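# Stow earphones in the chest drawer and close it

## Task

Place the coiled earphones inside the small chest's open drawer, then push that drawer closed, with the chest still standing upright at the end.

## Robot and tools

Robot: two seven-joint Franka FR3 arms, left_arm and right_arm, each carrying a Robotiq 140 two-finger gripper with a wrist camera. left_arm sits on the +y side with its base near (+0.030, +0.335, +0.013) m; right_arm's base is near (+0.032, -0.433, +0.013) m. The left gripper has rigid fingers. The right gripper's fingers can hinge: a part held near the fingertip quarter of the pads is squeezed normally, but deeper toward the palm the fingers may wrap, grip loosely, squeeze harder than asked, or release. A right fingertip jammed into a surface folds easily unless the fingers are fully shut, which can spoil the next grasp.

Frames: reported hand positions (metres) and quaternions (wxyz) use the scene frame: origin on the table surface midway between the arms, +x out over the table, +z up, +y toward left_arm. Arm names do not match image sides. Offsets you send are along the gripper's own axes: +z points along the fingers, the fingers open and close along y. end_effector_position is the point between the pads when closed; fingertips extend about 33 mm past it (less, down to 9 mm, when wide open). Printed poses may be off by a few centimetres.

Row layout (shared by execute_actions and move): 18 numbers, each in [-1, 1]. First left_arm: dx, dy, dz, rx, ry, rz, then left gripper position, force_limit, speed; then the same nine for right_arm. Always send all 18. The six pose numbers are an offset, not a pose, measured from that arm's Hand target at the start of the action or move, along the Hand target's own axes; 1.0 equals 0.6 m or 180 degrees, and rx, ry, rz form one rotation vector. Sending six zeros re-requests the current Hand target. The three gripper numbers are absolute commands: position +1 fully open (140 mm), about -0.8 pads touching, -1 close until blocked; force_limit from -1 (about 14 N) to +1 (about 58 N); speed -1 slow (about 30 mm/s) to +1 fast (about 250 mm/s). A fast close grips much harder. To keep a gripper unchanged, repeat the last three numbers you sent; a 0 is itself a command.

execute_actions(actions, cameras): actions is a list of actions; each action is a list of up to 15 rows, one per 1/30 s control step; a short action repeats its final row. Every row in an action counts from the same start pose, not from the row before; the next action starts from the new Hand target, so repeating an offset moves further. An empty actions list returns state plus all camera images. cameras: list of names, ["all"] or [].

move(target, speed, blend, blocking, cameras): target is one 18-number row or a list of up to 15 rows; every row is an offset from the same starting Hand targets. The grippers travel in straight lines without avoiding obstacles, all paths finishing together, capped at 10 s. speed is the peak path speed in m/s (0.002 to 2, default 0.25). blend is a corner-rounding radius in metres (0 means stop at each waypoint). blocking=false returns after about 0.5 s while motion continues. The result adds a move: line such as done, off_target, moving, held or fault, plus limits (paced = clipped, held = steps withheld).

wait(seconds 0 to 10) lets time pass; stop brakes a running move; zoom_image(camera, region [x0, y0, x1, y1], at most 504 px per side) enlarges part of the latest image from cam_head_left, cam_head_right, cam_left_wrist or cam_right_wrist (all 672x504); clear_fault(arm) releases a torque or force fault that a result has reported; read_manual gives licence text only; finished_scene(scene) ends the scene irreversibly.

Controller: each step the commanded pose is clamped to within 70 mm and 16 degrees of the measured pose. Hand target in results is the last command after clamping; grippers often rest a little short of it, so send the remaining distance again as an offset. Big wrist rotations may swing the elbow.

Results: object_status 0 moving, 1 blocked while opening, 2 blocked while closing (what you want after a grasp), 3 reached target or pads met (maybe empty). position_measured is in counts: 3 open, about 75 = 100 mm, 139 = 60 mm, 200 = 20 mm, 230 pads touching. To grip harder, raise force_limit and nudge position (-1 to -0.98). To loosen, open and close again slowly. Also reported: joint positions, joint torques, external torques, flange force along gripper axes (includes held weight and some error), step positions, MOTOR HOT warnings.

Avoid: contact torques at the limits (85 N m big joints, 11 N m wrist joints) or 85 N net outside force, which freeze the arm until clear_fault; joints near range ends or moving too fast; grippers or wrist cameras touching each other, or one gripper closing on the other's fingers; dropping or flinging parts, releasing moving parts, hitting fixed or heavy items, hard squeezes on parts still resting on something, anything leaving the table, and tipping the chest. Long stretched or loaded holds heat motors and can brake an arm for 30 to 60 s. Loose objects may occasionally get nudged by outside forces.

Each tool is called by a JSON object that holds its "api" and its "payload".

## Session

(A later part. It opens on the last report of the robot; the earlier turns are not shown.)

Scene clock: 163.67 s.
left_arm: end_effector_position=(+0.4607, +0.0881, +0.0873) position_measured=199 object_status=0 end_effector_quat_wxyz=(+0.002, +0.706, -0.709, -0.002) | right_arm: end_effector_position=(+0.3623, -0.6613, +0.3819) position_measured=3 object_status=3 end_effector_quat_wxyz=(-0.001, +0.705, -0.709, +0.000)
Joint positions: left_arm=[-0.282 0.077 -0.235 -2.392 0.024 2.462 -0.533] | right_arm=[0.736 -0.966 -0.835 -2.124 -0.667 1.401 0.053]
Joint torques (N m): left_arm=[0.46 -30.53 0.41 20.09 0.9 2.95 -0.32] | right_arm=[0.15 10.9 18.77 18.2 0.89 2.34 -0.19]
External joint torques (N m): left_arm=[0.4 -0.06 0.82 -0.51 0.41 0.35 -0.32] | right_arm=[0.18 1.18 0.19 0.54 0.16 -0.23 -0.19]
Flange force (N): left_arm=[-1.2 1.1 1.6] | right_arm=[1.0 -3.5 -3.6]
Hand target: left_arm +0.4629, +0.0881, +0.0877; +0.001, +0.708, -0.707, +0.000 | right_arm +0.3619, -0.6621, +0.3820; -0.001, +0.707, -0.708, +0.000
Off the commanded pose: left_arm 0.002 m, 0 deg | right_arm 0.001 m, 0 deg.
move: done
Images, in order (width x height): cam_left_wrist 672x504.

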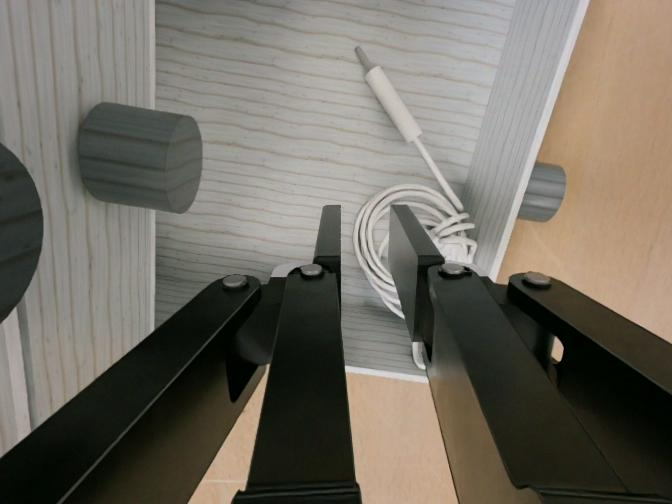

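{"api": "move", "payload": {"target": [[0,0,-0.367,0,0,0,-0.55,0.3,-1,0,0,0,0,0,0,1,1,1],[0,0.271,-0.367,0.174,0.2075,-0.42,-0.55,0.3,-1,0,0,0,0,0,0,1,1,1]], "cameras": ["all"], "speed": [0.15,0.25], "blend": [0.03,0]}}

{"api": "zoom_image", "payload": {"camera": "cam_head_right", "region": [280, 140, 480, 360]}}

Scene clock: 187.50 s.
left_arm: end_effector_position=(+0.3011, +0.0887, +0.3084) position_measured=199 object_status=3 end_effector_quat_wxyz=(+0.032, +0.920, -0.083, +0.382) | right_arm: end_effector_position=(+0.3623, -0.6613, +0.3819) position_measured=3 object_status=3 end_effector_quat_wxyz=(-0.001, +0.705, -0.709, +0.000)
Joint positions: left_arm=[-0.237 -1.729 -0.977 -3.014 -0.854 2.117 -1.763] | right_arm=[0.736 -0.966 -0.835 -2.124 -0.667 1.401 0.053]
Joint velocities: left_arm=[0 0.001 -0.001 -0.001 0 -0.001 -0.006] | right_arm=[within noise]
Joint torques (N m): left_arm=[0.64 10.77 12.83 11.68 0.51 3.58 -0.41] | right_arm=[0.14 10.84 18.72 18.23 0.89 2.35 -0.22]
External joint torques (N m): left_arm=[0.71 -0.94 0.11 -0.34 -0.47 -0.07 -0.43] | right_arm=[0.08 1.07 0.12 0.65 0.14 -0.22 -0.22]
Flange force (N): left_arm=[-1.5 -0.8 -1.2] | right_arm=[1.3 -3.4 -3.6]
Hand target: left_arm +0.3005, +0.0881, +0.3080; +0.034, +0.920, -0.079, +0.381 | right_arm +0.3619, -0.6621, +0.3820; -0.001, +0.707, -0.708, +0.000
Off the commanded pose: left_arm 0.001 m, 0 deg | right_arm 0.001 m, 0 deg.
move: done

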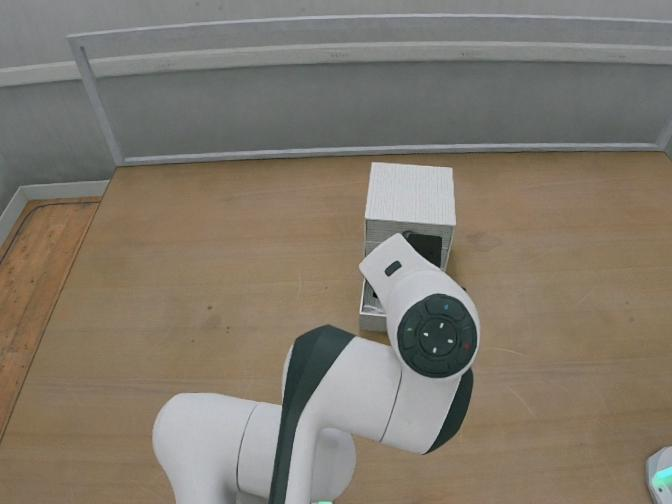

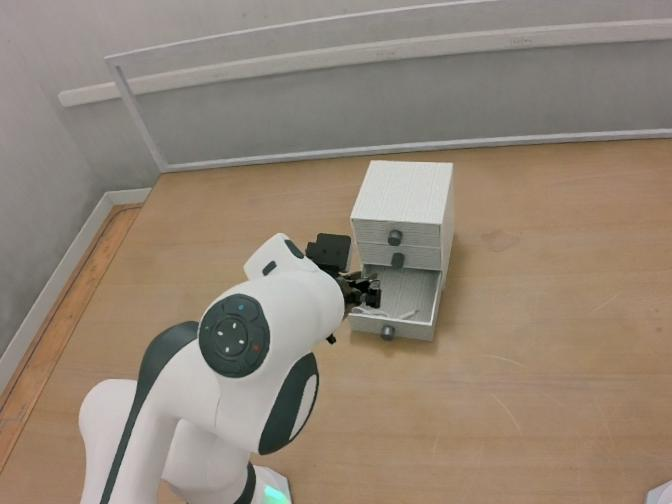

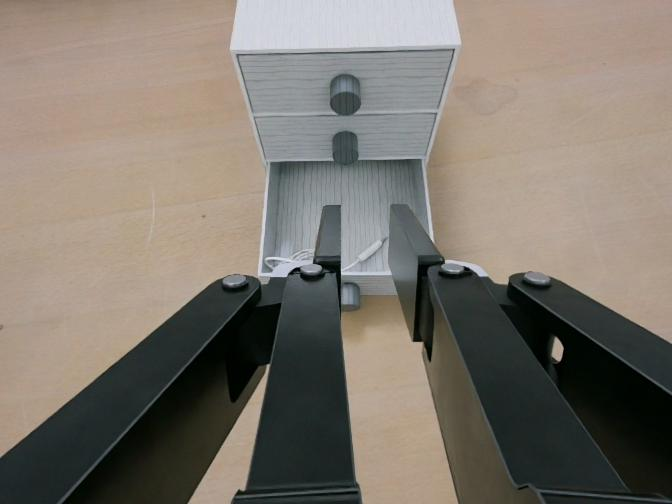

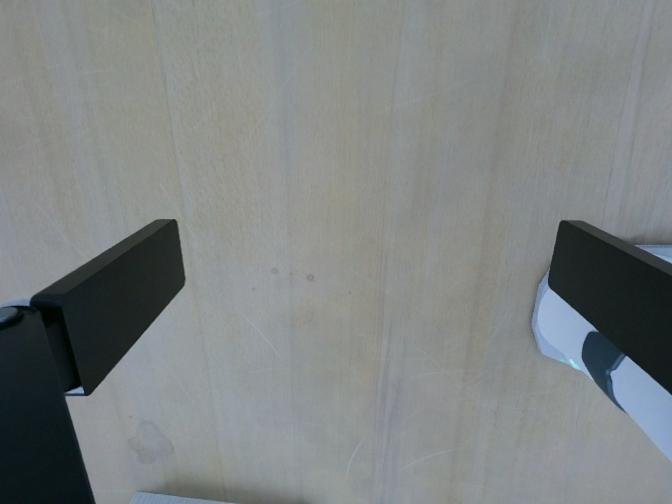

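Scaled by 2.291 from the camera's 672x504 image, which has a finer 960x720 frame.

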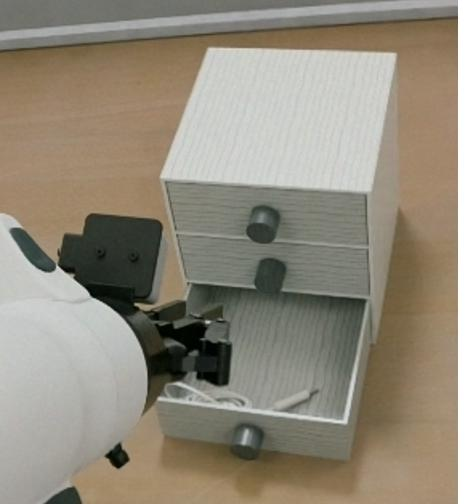

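{"api": "move", "payload": {"target": [-0.279,0,0.318,0,0,0,-1,0.3,-1,0,0,0,0,0,0,1,1,1], "cameras": ["all"], "speed": 0.15}}

{"api": "zoom_image", "payload": {"camera": "cam_head_right", "region": [280, 140, 480, 360]}}

Scene clock: 197.00 s.
left_arm: end_effector_position=(+0.3052, +0.0899, +0.2674) position_measured=232 object_status=0 end_effector_quat_wxyz=(+0.009, +0.926, -0.070, +0.372) | right_arm: end_effector_position=(+0.3623, -0.6613, +0.3819) position_measured=3 object_status=3 end_effector_quat_wxyz=(-0.001, +0.705, -0.709, +0.000)
Joint positions: left_arm=[-0.205 -1.773 -1.161 -3.022 -1.014 2.066 -1.761] | right_arm=[0.736 -0.966 -0.835 -2.124 -0.667 1.401 0.053]
Joint torques (N m): left_arm=[0.21 10.36 14.97 7.25 1.41 3.78 -0.11] | right_arm=[0.15 10.92 18.75 18.17 0.89 2.35 -0.21]
External joint torques (N m): left_arm=[0.26 -0.98 1.12 -0.61 0.39 0.14 -0.12] | right_arm=[0.06 1.11 0.22 0.69 0.15 -0.21 -0.21]
Flange force (N): left_arm=[0.9 -4.2 -6.4] | right_arm=[1.2 -3.3 -3.8]
Hand target: left_arm +0.3053, +0.0897, +0.2687; +0.008, +0.925, -0.072, +0.373 (not the last commanded pose) | right_arm +0.3619, -0.6621, +0.3820; -0.001, +0.707, -0.708, +0.000
Off the commanded pose: left_arm 0.213 m, 3 deg | right_arm 0.001 m, 0 deg.
move: held (left_arm; a check stopped the path); limits=held
pose unreachable (left arm): on one or more control steps of this call, first in action 0 (counted from 0), this arm could not follow its commanded pose, so it was not sent that pose on those steps. It may still have moved: this result reports where it is.
cause: moving toward the commanded pose would bring two parts of the arm too close to each other (joints 2 (shoulder) to 5 (forearm roll) lie between them).

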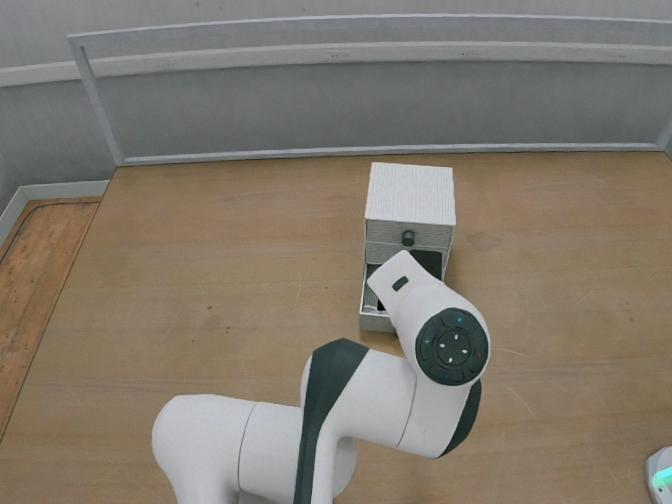

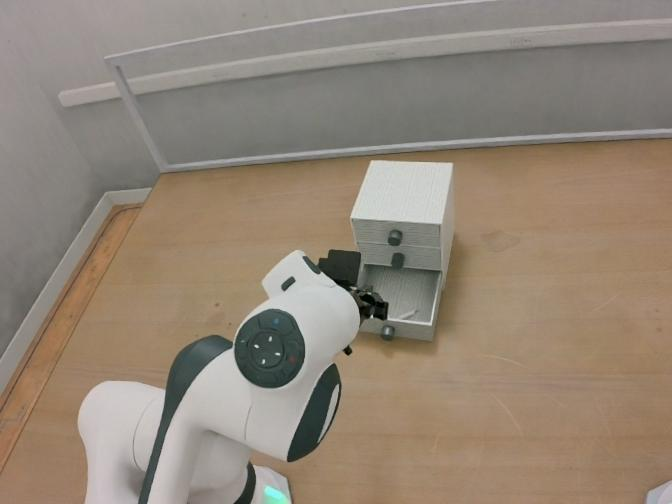

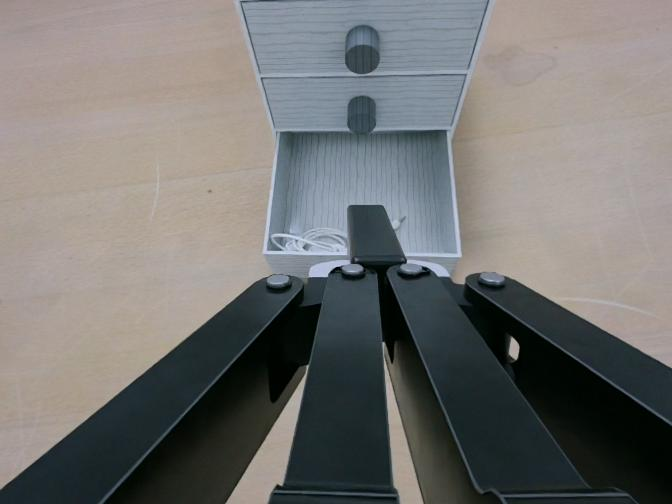

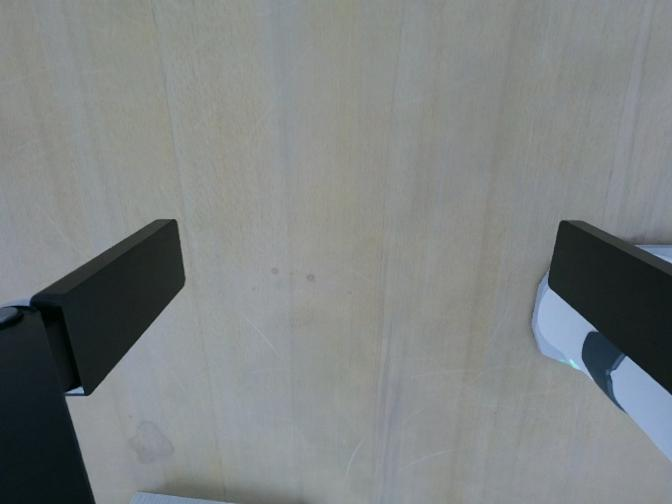

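Scaled by 2.291 from the camera's 672x504 image, which has a finer 960x720 frame.

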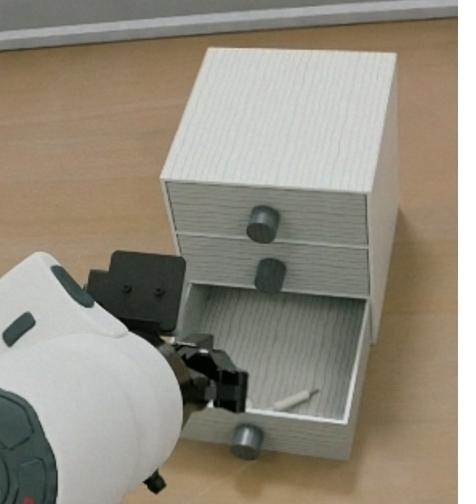

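{"api": "move", "payload": {"target": [[0.153,0,-0.153,0,-0.25,0,-1,0.3,-1,0,0,0,0,0,0,-1,0.3,-1],[0.085,-0.59,-0.221,0,-0.25,0,-1,0.3,-1,-0.683,0.05,-0.03,0.174,0.2075,-0.42,-1,0.3,-1]], "cameras": ["all"]}}

Scene clock: 216.10 s.
left_arm: end_effector_position=(+0.2979, +0.4414, +0.4123) position_measured=232 object_status=3 end_effector_quat_wxyz=(-0.018, +0.998, -0.066, -0.011) | right_arm: end_effector_position=(+0.3321, -0.2536, +0.3998) position_measured=232 object_status=3 end_effector_quat_wxyz=(+0.033, +0.920, -0.085, +0.381)
Joint positions: left_arm=[0.242 -0.823 0.054 -2.32 0.081 1.489 -1.157] | right_arm=[1.271 -1.095 -0.06 -2.728 -0.84 1.713 -0.048]
Joint velocities: left_arm=[-0.002 0 0 0 0.001 0 0.005] | right_arm=[within noise]
Joint torques (N m): left_arm=[-0.2 -2.82 -1.44 22.77 1.36 2.98 0.19] | right_arm=[0.73 4.31 1.84 25.42 -1.22 2.11 -0.12]
External joint torques (N m): left_arm=[-0.2 0.48 0.39 -0.67 0.41 0.37 0.19] | right_arm=[0.71 1.55 -0.26 0.95 -0.21 0.18 -0.15]
Flange force (N): left_arm=[0.3 -1.6 2.6] | right_arm=[3.4 -8.0 -0.7]
Hand target: left_arm +0.2994, +0.4427, +0.4131; -0.020, +0.997, -0.069, -0.009 | right_arm +0.3326, -0.2523, +0.4003; +0.033, +0.920, -0.081, +0.382
Off the commanded pose: left_arm 0.002 m, 1 deg | right_arm 0.001 m, 0 deg.
move: done

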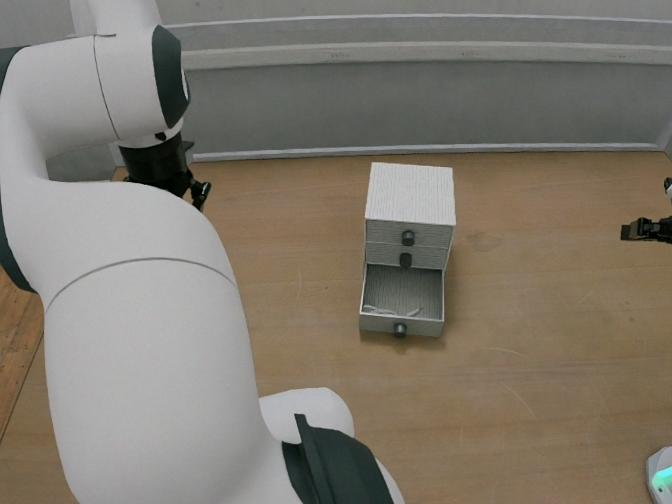

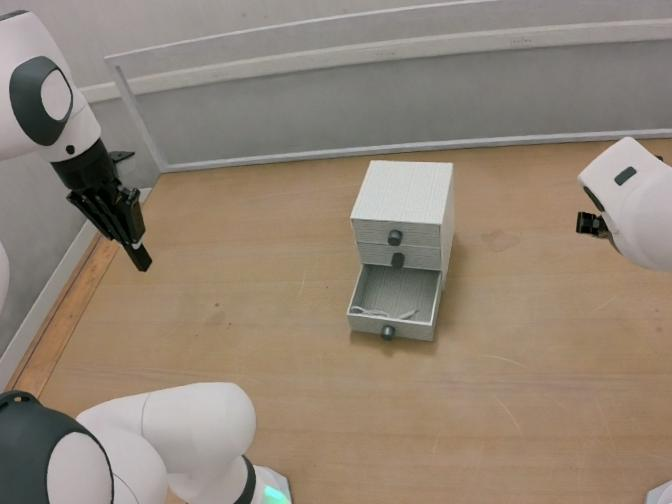

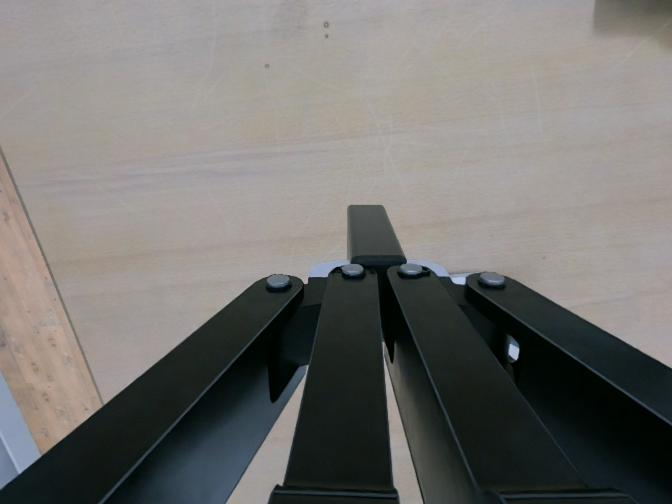

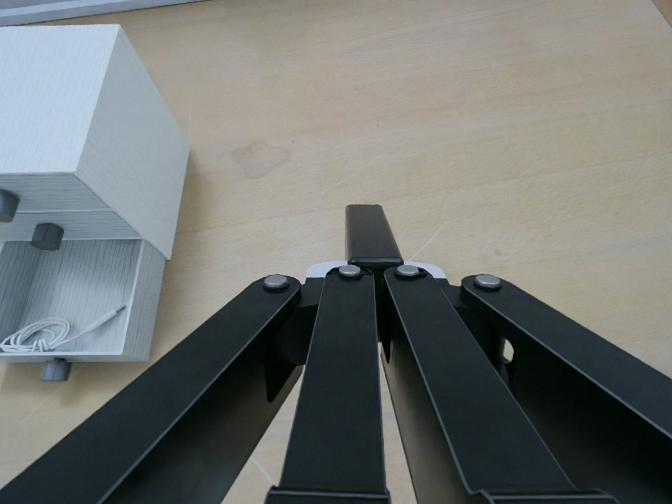

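{"api": "move", "payload": {"target": [[0,0,0,0,0,0,-1,0.3,-1,-0.263,-0.55,0.09,0,0,0,-1,0.3,-1],[0,0,0,0,0,0,-1,0.3,-1,-0.493,-0.55,0.32,0,0,0,-1,0.3,-1]], "cameras": ["all"], "blend": [0.03,0]}}

{"api": "zoom_image", "payload": {"camera": "cam_head_right", "region": [280, 200, 480, 400]}}

Scene clock: 228.60 s.
left_arm: end_effector_position=(+0.2979, +0.4414, +0.4122) position_measured=232 object_status=3 end_effector_quat_wxyz=(-0.018, +0.998, -0.067, -0.011) | right_arm: end_effector_position=(+0.3190, +0.0845, +0.0558) position_measured=232 object_status=3 end_effector_quat_wxyz=(+0.036, +0.920, -0.080, +0.382)
Joint positions: left_arm=[0.242 -0.823 0.054 -2.32 0.081 1.489 -1.155] | right_arm=[1.336 0.453 0.033 -2.083 -1.078 2.189 0.79]
Joint velocities: left_arm=[within noise] | right_arm=[0 0 0.001 -0.001 0 0 0.004]
Joint torques (N m): left_arm=[-0.15 -2.85 -1.41 22.78 1.35 2.97 0.08] | right_arm=[0.67 -39.92 -0.15 18.89 -0.3 0.62 0.12]
External joint torques (N m): left_arm=[-0.19 0.53 0.39 -0.66 0.39 0.36 0.09] | right_arm=[0.59 0.55 -0.63 0.54 -0.2 0.17 0.1]
Flange force (N): left_arm=[0.6 -1.5 2.5] | right_arm=[-1.5 -2.6 1.7]
Hand target: left_arm +0.2994, +0.4427, +0.4131; -0.020, +0.997, -0.069, -0.009 | right_arm +0.3187, +0.0855, +0.0553; +0.033, +0.920, -0.081, +0.382
Off the commanded pose: left_arm 0.002 m, 0 deg | right_arm 0.001 m, 0 deg.
move: done

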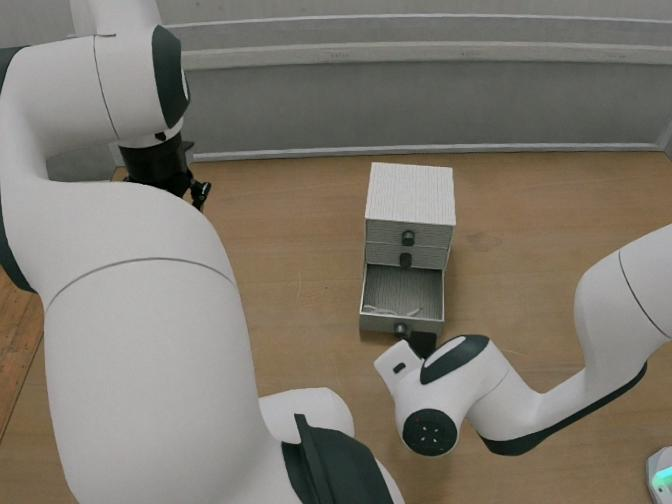

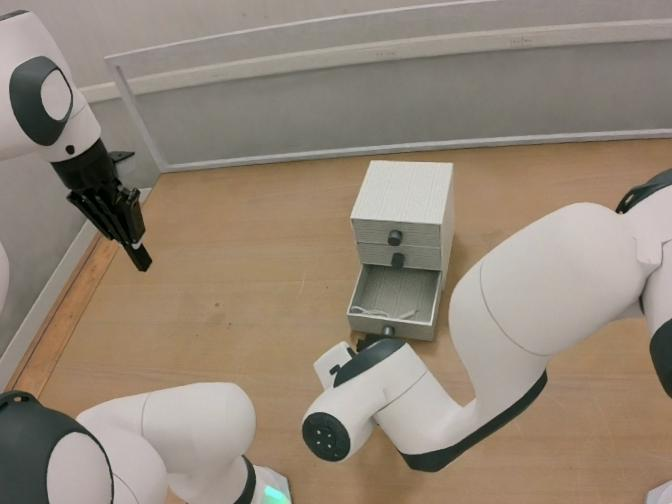

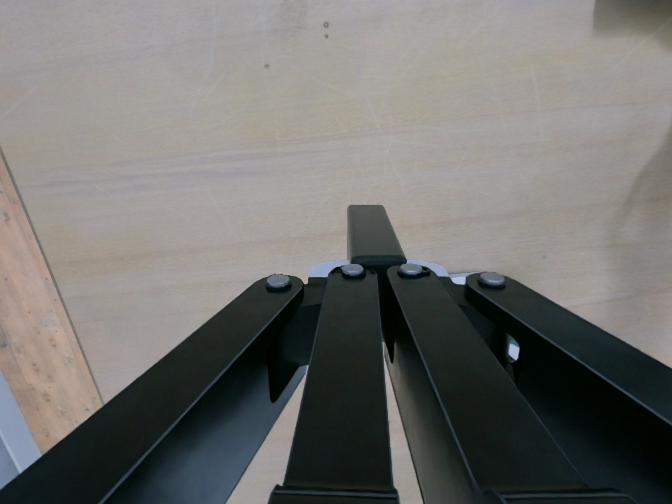

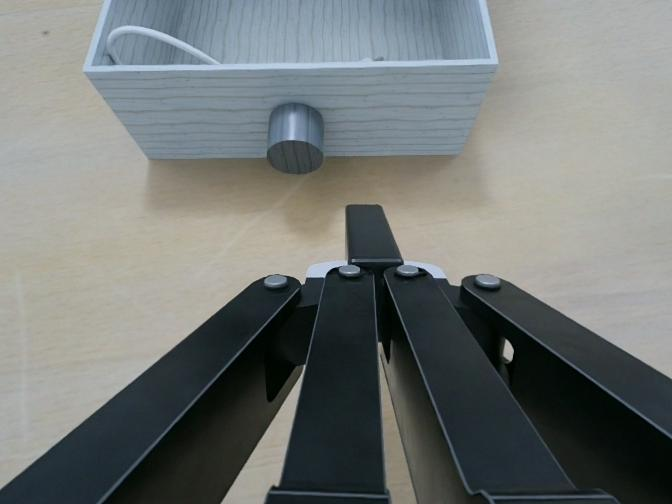

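Scaled by 2.520 from the camera's 672x504 image, which has a finer 960x720 frame.

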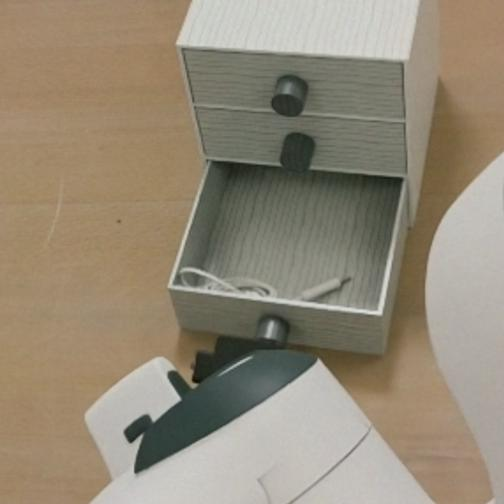

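{"api": "move", "payload": {"target": [0,0,0,0,0,0,-1,0.3,-1,0.0147,-0.044,0.0147,0,0,0,-1,0.3,-1], "cameras": ["cam_right_wrist","cam_head_right"], "speed": 0.1}}

Scene clock: 236.67 s.
left_arm: end_effector_position=(+0.2979, +0.4414, +0.4122) position_measured=232 object_status=3 end_effector_quat_wxyz=(-0.018, +0.998, -0.067, -0.011) | right_arm: end_effector_position=(+0.3350, +0.1104, +0.0562) position_measured=232 object_status=3 end_effector_quat_wxyz=(+0.031, +0.920, -0.082, +0.382)
Joint positions: left_arm=[0.242 -0.823 0.054 -2.32 0.081 1.489 -1.155] | right_arm=[1.323 0.51 0.029 -1.989 -1.073 2.185 0.757]
Joint velocities: left_arm=[within noise] | right_arm=[0 -0.001 -0.001 -0.001 0 0 -0.006]
Joint torques (N m): left_arm=[-0.2 -2.79 -1.47 22.68 1.36 2.98 0.07] | right_arm=[-0.46 -41.56 0.35 20.08 0.28 0.19 -0.15]
External joint torques (N m): left_arm=[-0.22 0.63 0.39 -0.82 0.4 0.36 0.08] | right_arm=[-0.76 0.99 -0.32 1.1 0.39 -0.36 -0.17]
Flange force (N): left_arm=[0.7 -1.5 2.9] | right_arm=[-0.9 -7.1 1.6]
Hand target: left_arm +0.2994, +0.4427, +0.4131; -0.020, +0.997, -0.069, -0.009 | right_arm +0.3356, +0.1093, +0.0554; +0.033, +0.920, -0.081, +0.382
Off the commanded pose: left_arm 0.002 m, 0 deg | right_arm 0.002 m, 0 deg.
move: done
Images, in order (width x height): cam_head_right 672x504, cam_right_wrist 672x504.

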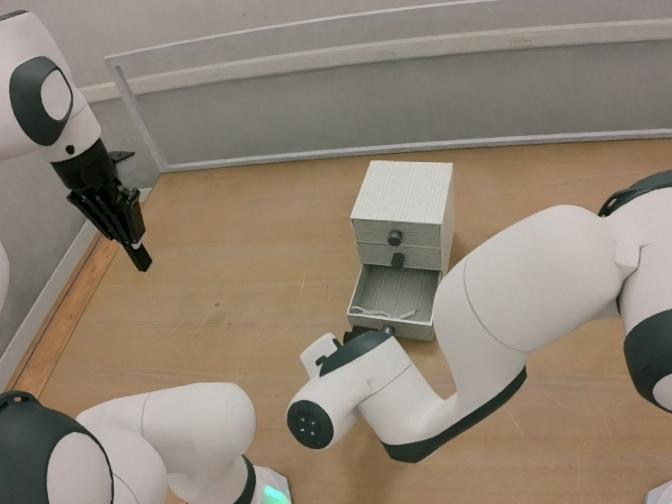

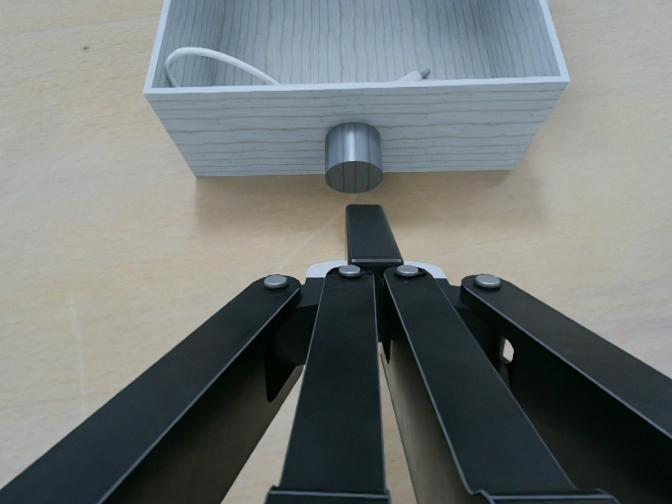

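{"api": "move", "payload": {"target": [0,0,0,0,0,0,-1,0.3,-1,0.118,-0.002,0.118,0,0,0,-1,0.3,-1], "cameras": ["cam_right_wrist","cam_head_right"], "speed": 0.05}}

{"api": "zoom_image", "payload": {"camera": "cam_head_right", "region": [280, 150, 480, 350]}}

Scene clock: 244.50 s.
left_arm: end_effector_position=(+0.2979, +0.4414, +0.4122) position_measured=232 object_status=3 end_effector_quat_wxyz=(-0.018, +0.998, -0.067, -0.011) | right_arm: end_effector_position=(+0.4337, +0.0937, +0.0581) position_measured=232 object_status=3 end_effector_quat_wxyz=(+0.032, +0.919, -0.085, +0.383)
Joint positions: left_arm=[0.242 -0.823 0.054 -2.32 0.081 1.489 -1.155] | right_arm=[1.194 0.537 -0.029 -1.95 -1.141 2.293 0.671]
Joint velocities: left_arm=[within noise] | right_arm=[-0.001 -0.001 -0.001 0.001 0 0 -0.008]
Joint torques (N m): left_arm=[-0.14 -2.82 -1.49 22.75 1.36 2.98 0.04] | right_arm=[-0.86 -41.3 -0.89 19.88 -0.1 1.03 -0.24]
External joint torques (N m): left_arm=[-0.14 0.49 0.38 -0.72 0.41 0.36 0.04] | right_arm=[-0.79 2.24 -0.43 0.58 -0.13 0.41 -0.26]
Flange force (N): left_arm=[0.4 -1.3 2.7] | right_arm=[-1.2 -6.6 6.0]
Hand target: left_arm +0.2994, +0.4427, +0.4131; -0.020, +0.997, -0.069, -0.009 | right_arm +0.4344, +0.0930, +0.0555; +0.033, +0.920, -0.081, +0.382
Off the commanded pose: left_arm 0.002 m, 0 deg | right_arm 0.003 m, 1 deg.
move: done
Images, in order (width x height): cam_head_right 672x504, cam_right_wrist 672x504.

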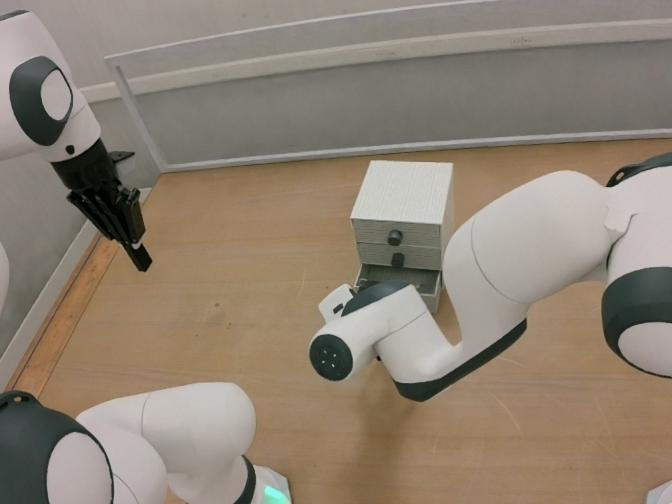

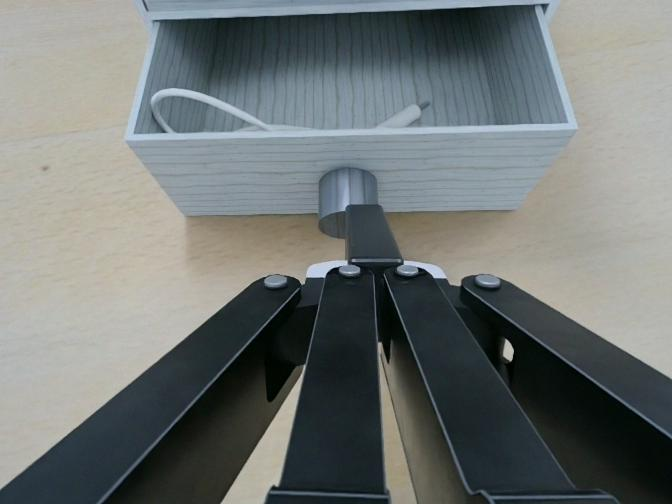

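Scaled by 2.520 from the camera's 672x504 image, which has a finer 960x720 frame.

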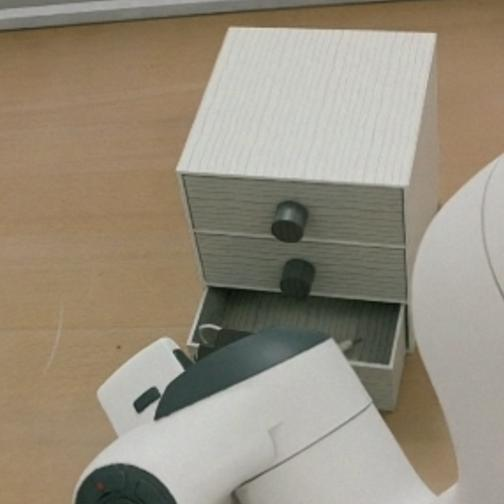

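{"api": "move", "payload": {"target": [0,0,0,0,0,0,-1,0.3,-1,0.057,-0.003,0.057,0,0,0,-1,0.3,-1], "cameras": ["cam_right_wrist","cam_head_right"], "speed": 0.04}}

{"api": "zoom_image", "payload": {"camera": "cam_head_right", "region": [280, 150, 480, 350]}}

Scene clock: 255.37 s.
left_arm: end_effector_position=(+0.2979, +0.4414, +0.4122) position_measured=232 object_status=3 end_effector_quat_wxyz=(-0.018, +0.998, -0.067, -0.011) | right_arm: end_effector_position=(+0.4812, +0.0861, +0.0563) position_measured=232 object_status=3 end_effector_quat_wxyz=(+0.033, +0.920, -0.085, +0.382)
Joint positions: left_arm=[0.242 -0.823 0.054 -2.32 0.081 1.489 -1.155] | right_arm=[1.127 0.57 -0.048 -1.903 -1.164 2.343 0.62]
Joint velocities: left_arm=[within noise] | right_arm=[0 0 0 -0.001 -0.002 0.002 -0.005]
Joint torques (N m): left_arm=[-0.18 -2.83 -1.46 22.74 1.36 2.97 0.02] | right_arm=[-0.56 -43.84 -0.96 20.81 -0.09 0.86 -0.17]
External joint torques (N m): left_arm=[-0.19 0.57 0.35 -0.8 0.4 0.34 0.02] | right_arm=[-0.64 0.81 -0.34 1.24 -0.21 0.14 -0.19]
Flange force (N): left_arm=[0.5 -1.2 2.9] | right_arm=[0.4 -5.9 4.0]
Hand target: left_arm +0.2994, +0.4427, +0.4131; -0.020, +0.997, -0.069, -0.009 | right_arm +0.4823, +0.0863, +0.0556; +0.033, +0.920, -0.081, +0.382
Off the commanded pose: left_arm 0.002 m, 0 deg | right_arm 0.001 m, 0 deg.
move: done
Images, in order (width x height): cam_head_right 672x504, cam_right_wrist 672x504.

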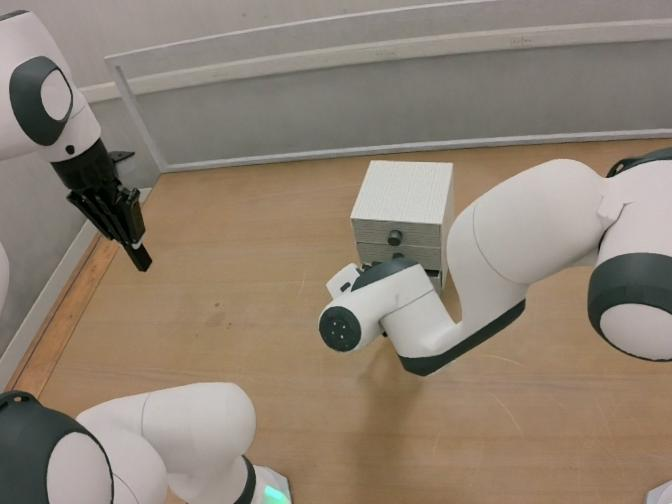

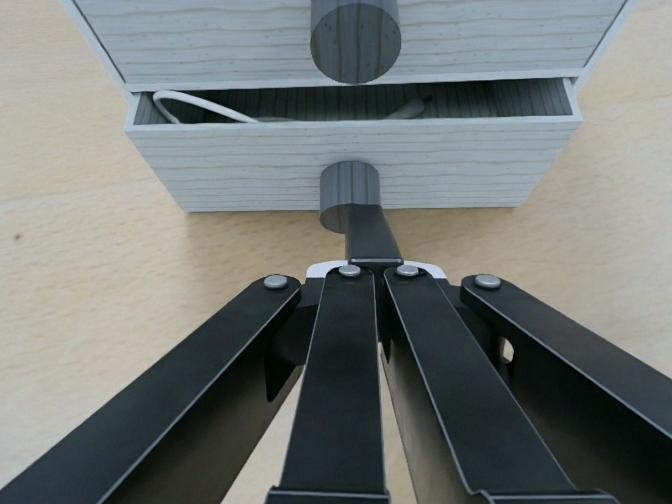

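Scaled by 2.520 from the camera's 672x504 image, which has a finer 960x720 frame.

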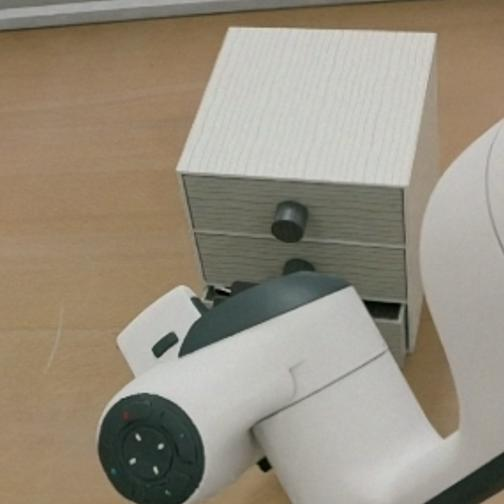

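{"api": "move", "payload": {"target": [0,0,0,0,0,0,-1,0.3,-1,0.033,-0.002,0.033,0,0,0,-1,0.3,-1], "cameras": ["cam_right_wrist","cam_head_right"], "speed": 0.03}}

Scene clock: 259.73 s.
left_arm: end_effector_position=(+0.2979, +0.4414, +0.4122) position_measured=232 object_status=3 end_effector_quat_wxyz=(-0.018, +0.998, -0.067, -0.011) | right_arm: end_effector_position=(+0.5048, +0.0852, +0.0557) position_measured=232 object_status=3 end_effector_quat_wxyz=(+0.031, +0.920, -0.083, +0.381)
Joint positions: left_arm=[0.242 -0.823 0.054 -2.32 0.081 1.489 -1.155] | right_arm=[1.094 0.592 -0.056 -1.87 -1.169 2.37 0.587]
Joint velocities: left_arm=[within noise] | right_arm=[-0.001 0 0 -0.001 0.001 0 -0.006]
Joint torques (N m): left_arm=[-0.19 -2.85 -1.43 22.75 1.36 2.98 0.1] | right_arm=[-2.44 -43.89 -3.15 21.93 -0.46 0.89 -0.12]
External joint torques (N m): left_arm=[-0.21 0.56 0.37 -0.74 0.4 0.36 0.11] | right_arm=[-2.47 1.73 -2.35 2.03 -0.63 0.11 -0.14]
Flange force (N): left_arm=[0.5 -1.4 2.7] | right_arm=[1.8 -8.6 9.9]
Hand target: left_arm +0.2994, +0.4427, +0.4131; -0.020, +0.997, -0.069, -0.009 | right_arm +0.5101, +0.0826, +0.0557; +0.033, +0.920, -0.081, +0.382
Off the commanded pose: left_arm 0.002 m, 0 deg | right_arm 0.006 m, 0 deg.
move: off_target (right_arm)
Images, in order (width x height): cam_head_right 672x504, cam_right_wrist 672x504.

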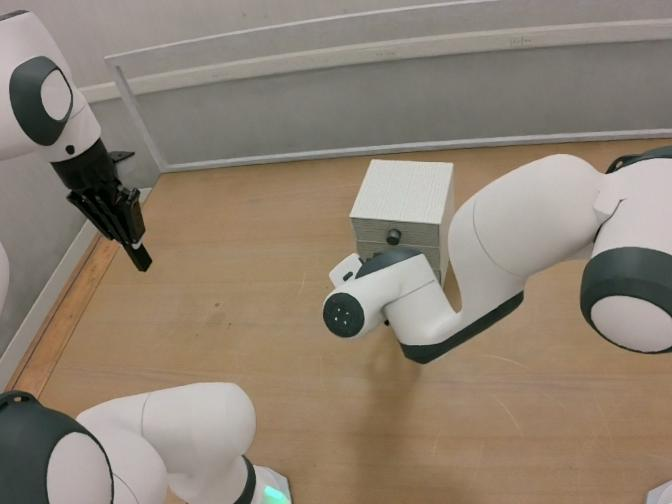

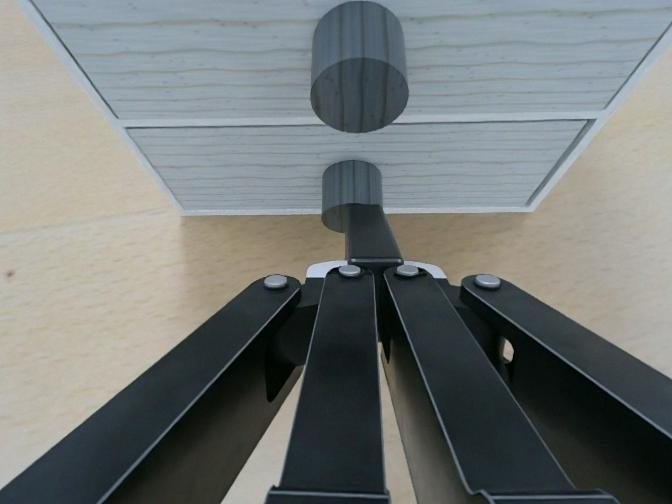

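{"api": "move", "payload": {"target": [0,0,0,0,0,0,-1,0.3,-1,-0.15,0,-0.15,0,0,0,-1,0.3,-1], "cameras": ["cam_right_wrist","cam_head_right"], "speed": 0.15}}

{"api": "zoom_image", "payload": {"camera": "cam_right_wrist", "region": [120, 0, 580, 220]}}

Scene clock: 265.80 s.
left_arm: end_effector_position=(+0.2979, +0.4414, +0.4122) position_measured=232 object_status=3 end_effector_quat_wxyz=(-0.018, +0.998, -0.067, -0.011) | right_arm: end_effector_position=(+0.3847, +0.1053, +0.0540) position_measured=232 object_status=3 end_effector_quat_wxyz=(+0.034, +0.921, -0.077, +0.382)
Joint positions: left_arm=[0.242 -0.823 0.054 -2.32 0.081 1.489 -1.155] | right_arm=[1.253 0.532 0.006 -1.963 -1.11 2.238 0.699]
Joint velocities: left_arm=[within noise] | right_arm=[-0.001 0 0.001 0.001 0 -0.001 0.007]
Joint torques (N m): left_arm=[-0.14 -2.86 -1.44 22.76 1.34 2.97 0.05] | right_arm=[0.55 -43.49 -0.37 19.24 0.35 0.27 0.24]
External joint torques (N m): left_arm=[-0.11 0.43 0.41 -0.65 0.4 0.36 0.05] | right_arm=[0.52 -0.29 -0.5 0.19 0.39 -0.31 0.22]
Flange force (N): left_arm=[0.3 -1.4 2.5] | right_arm=[-0.4 -0.4 -1.1]
Hand target: left_arm +0.2994, +0.4427, +0.4131; -0.020, +0.997, -0.069, -0.009 | right_arm +0.3848, +0.1049, +0.0555; +0.033, +0.920, -0.081, +0.382
Off the commanded pose: left_arm 0.002 m, 0 deg | right_arm 0.001 m, 1 deg.
move: done
Images, in order (width x height): cam_head_right 672x504, cam_right_wrist 672x504.

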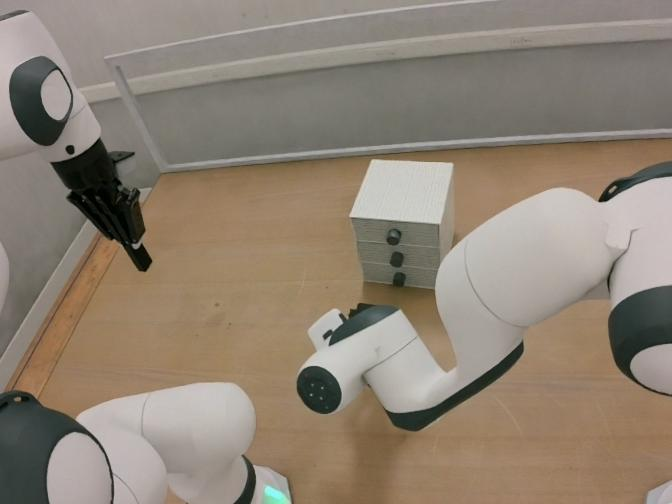

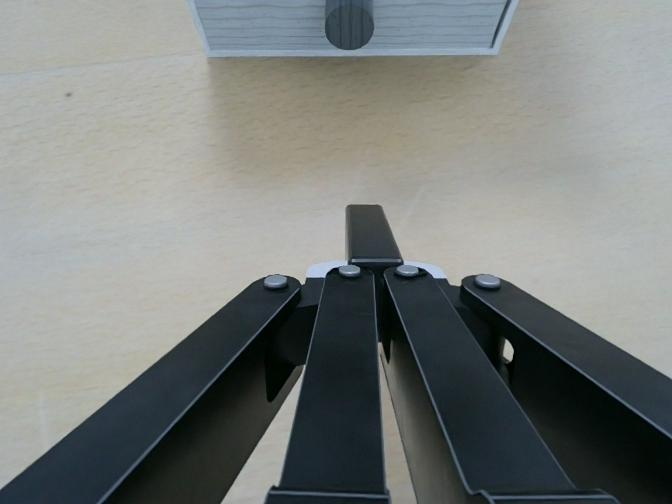

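Scaled by 1.096 from the camera's 672x504 image, which has a finer 960x720 frame.

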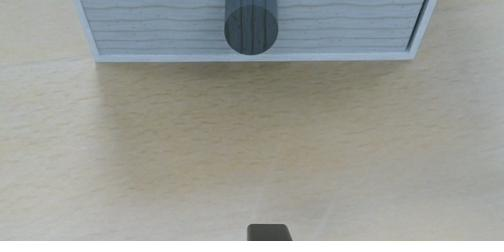

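Shut.

{"api": "finished_scene", "payload": {"scene": 1}}

The scene is finished: the task was done.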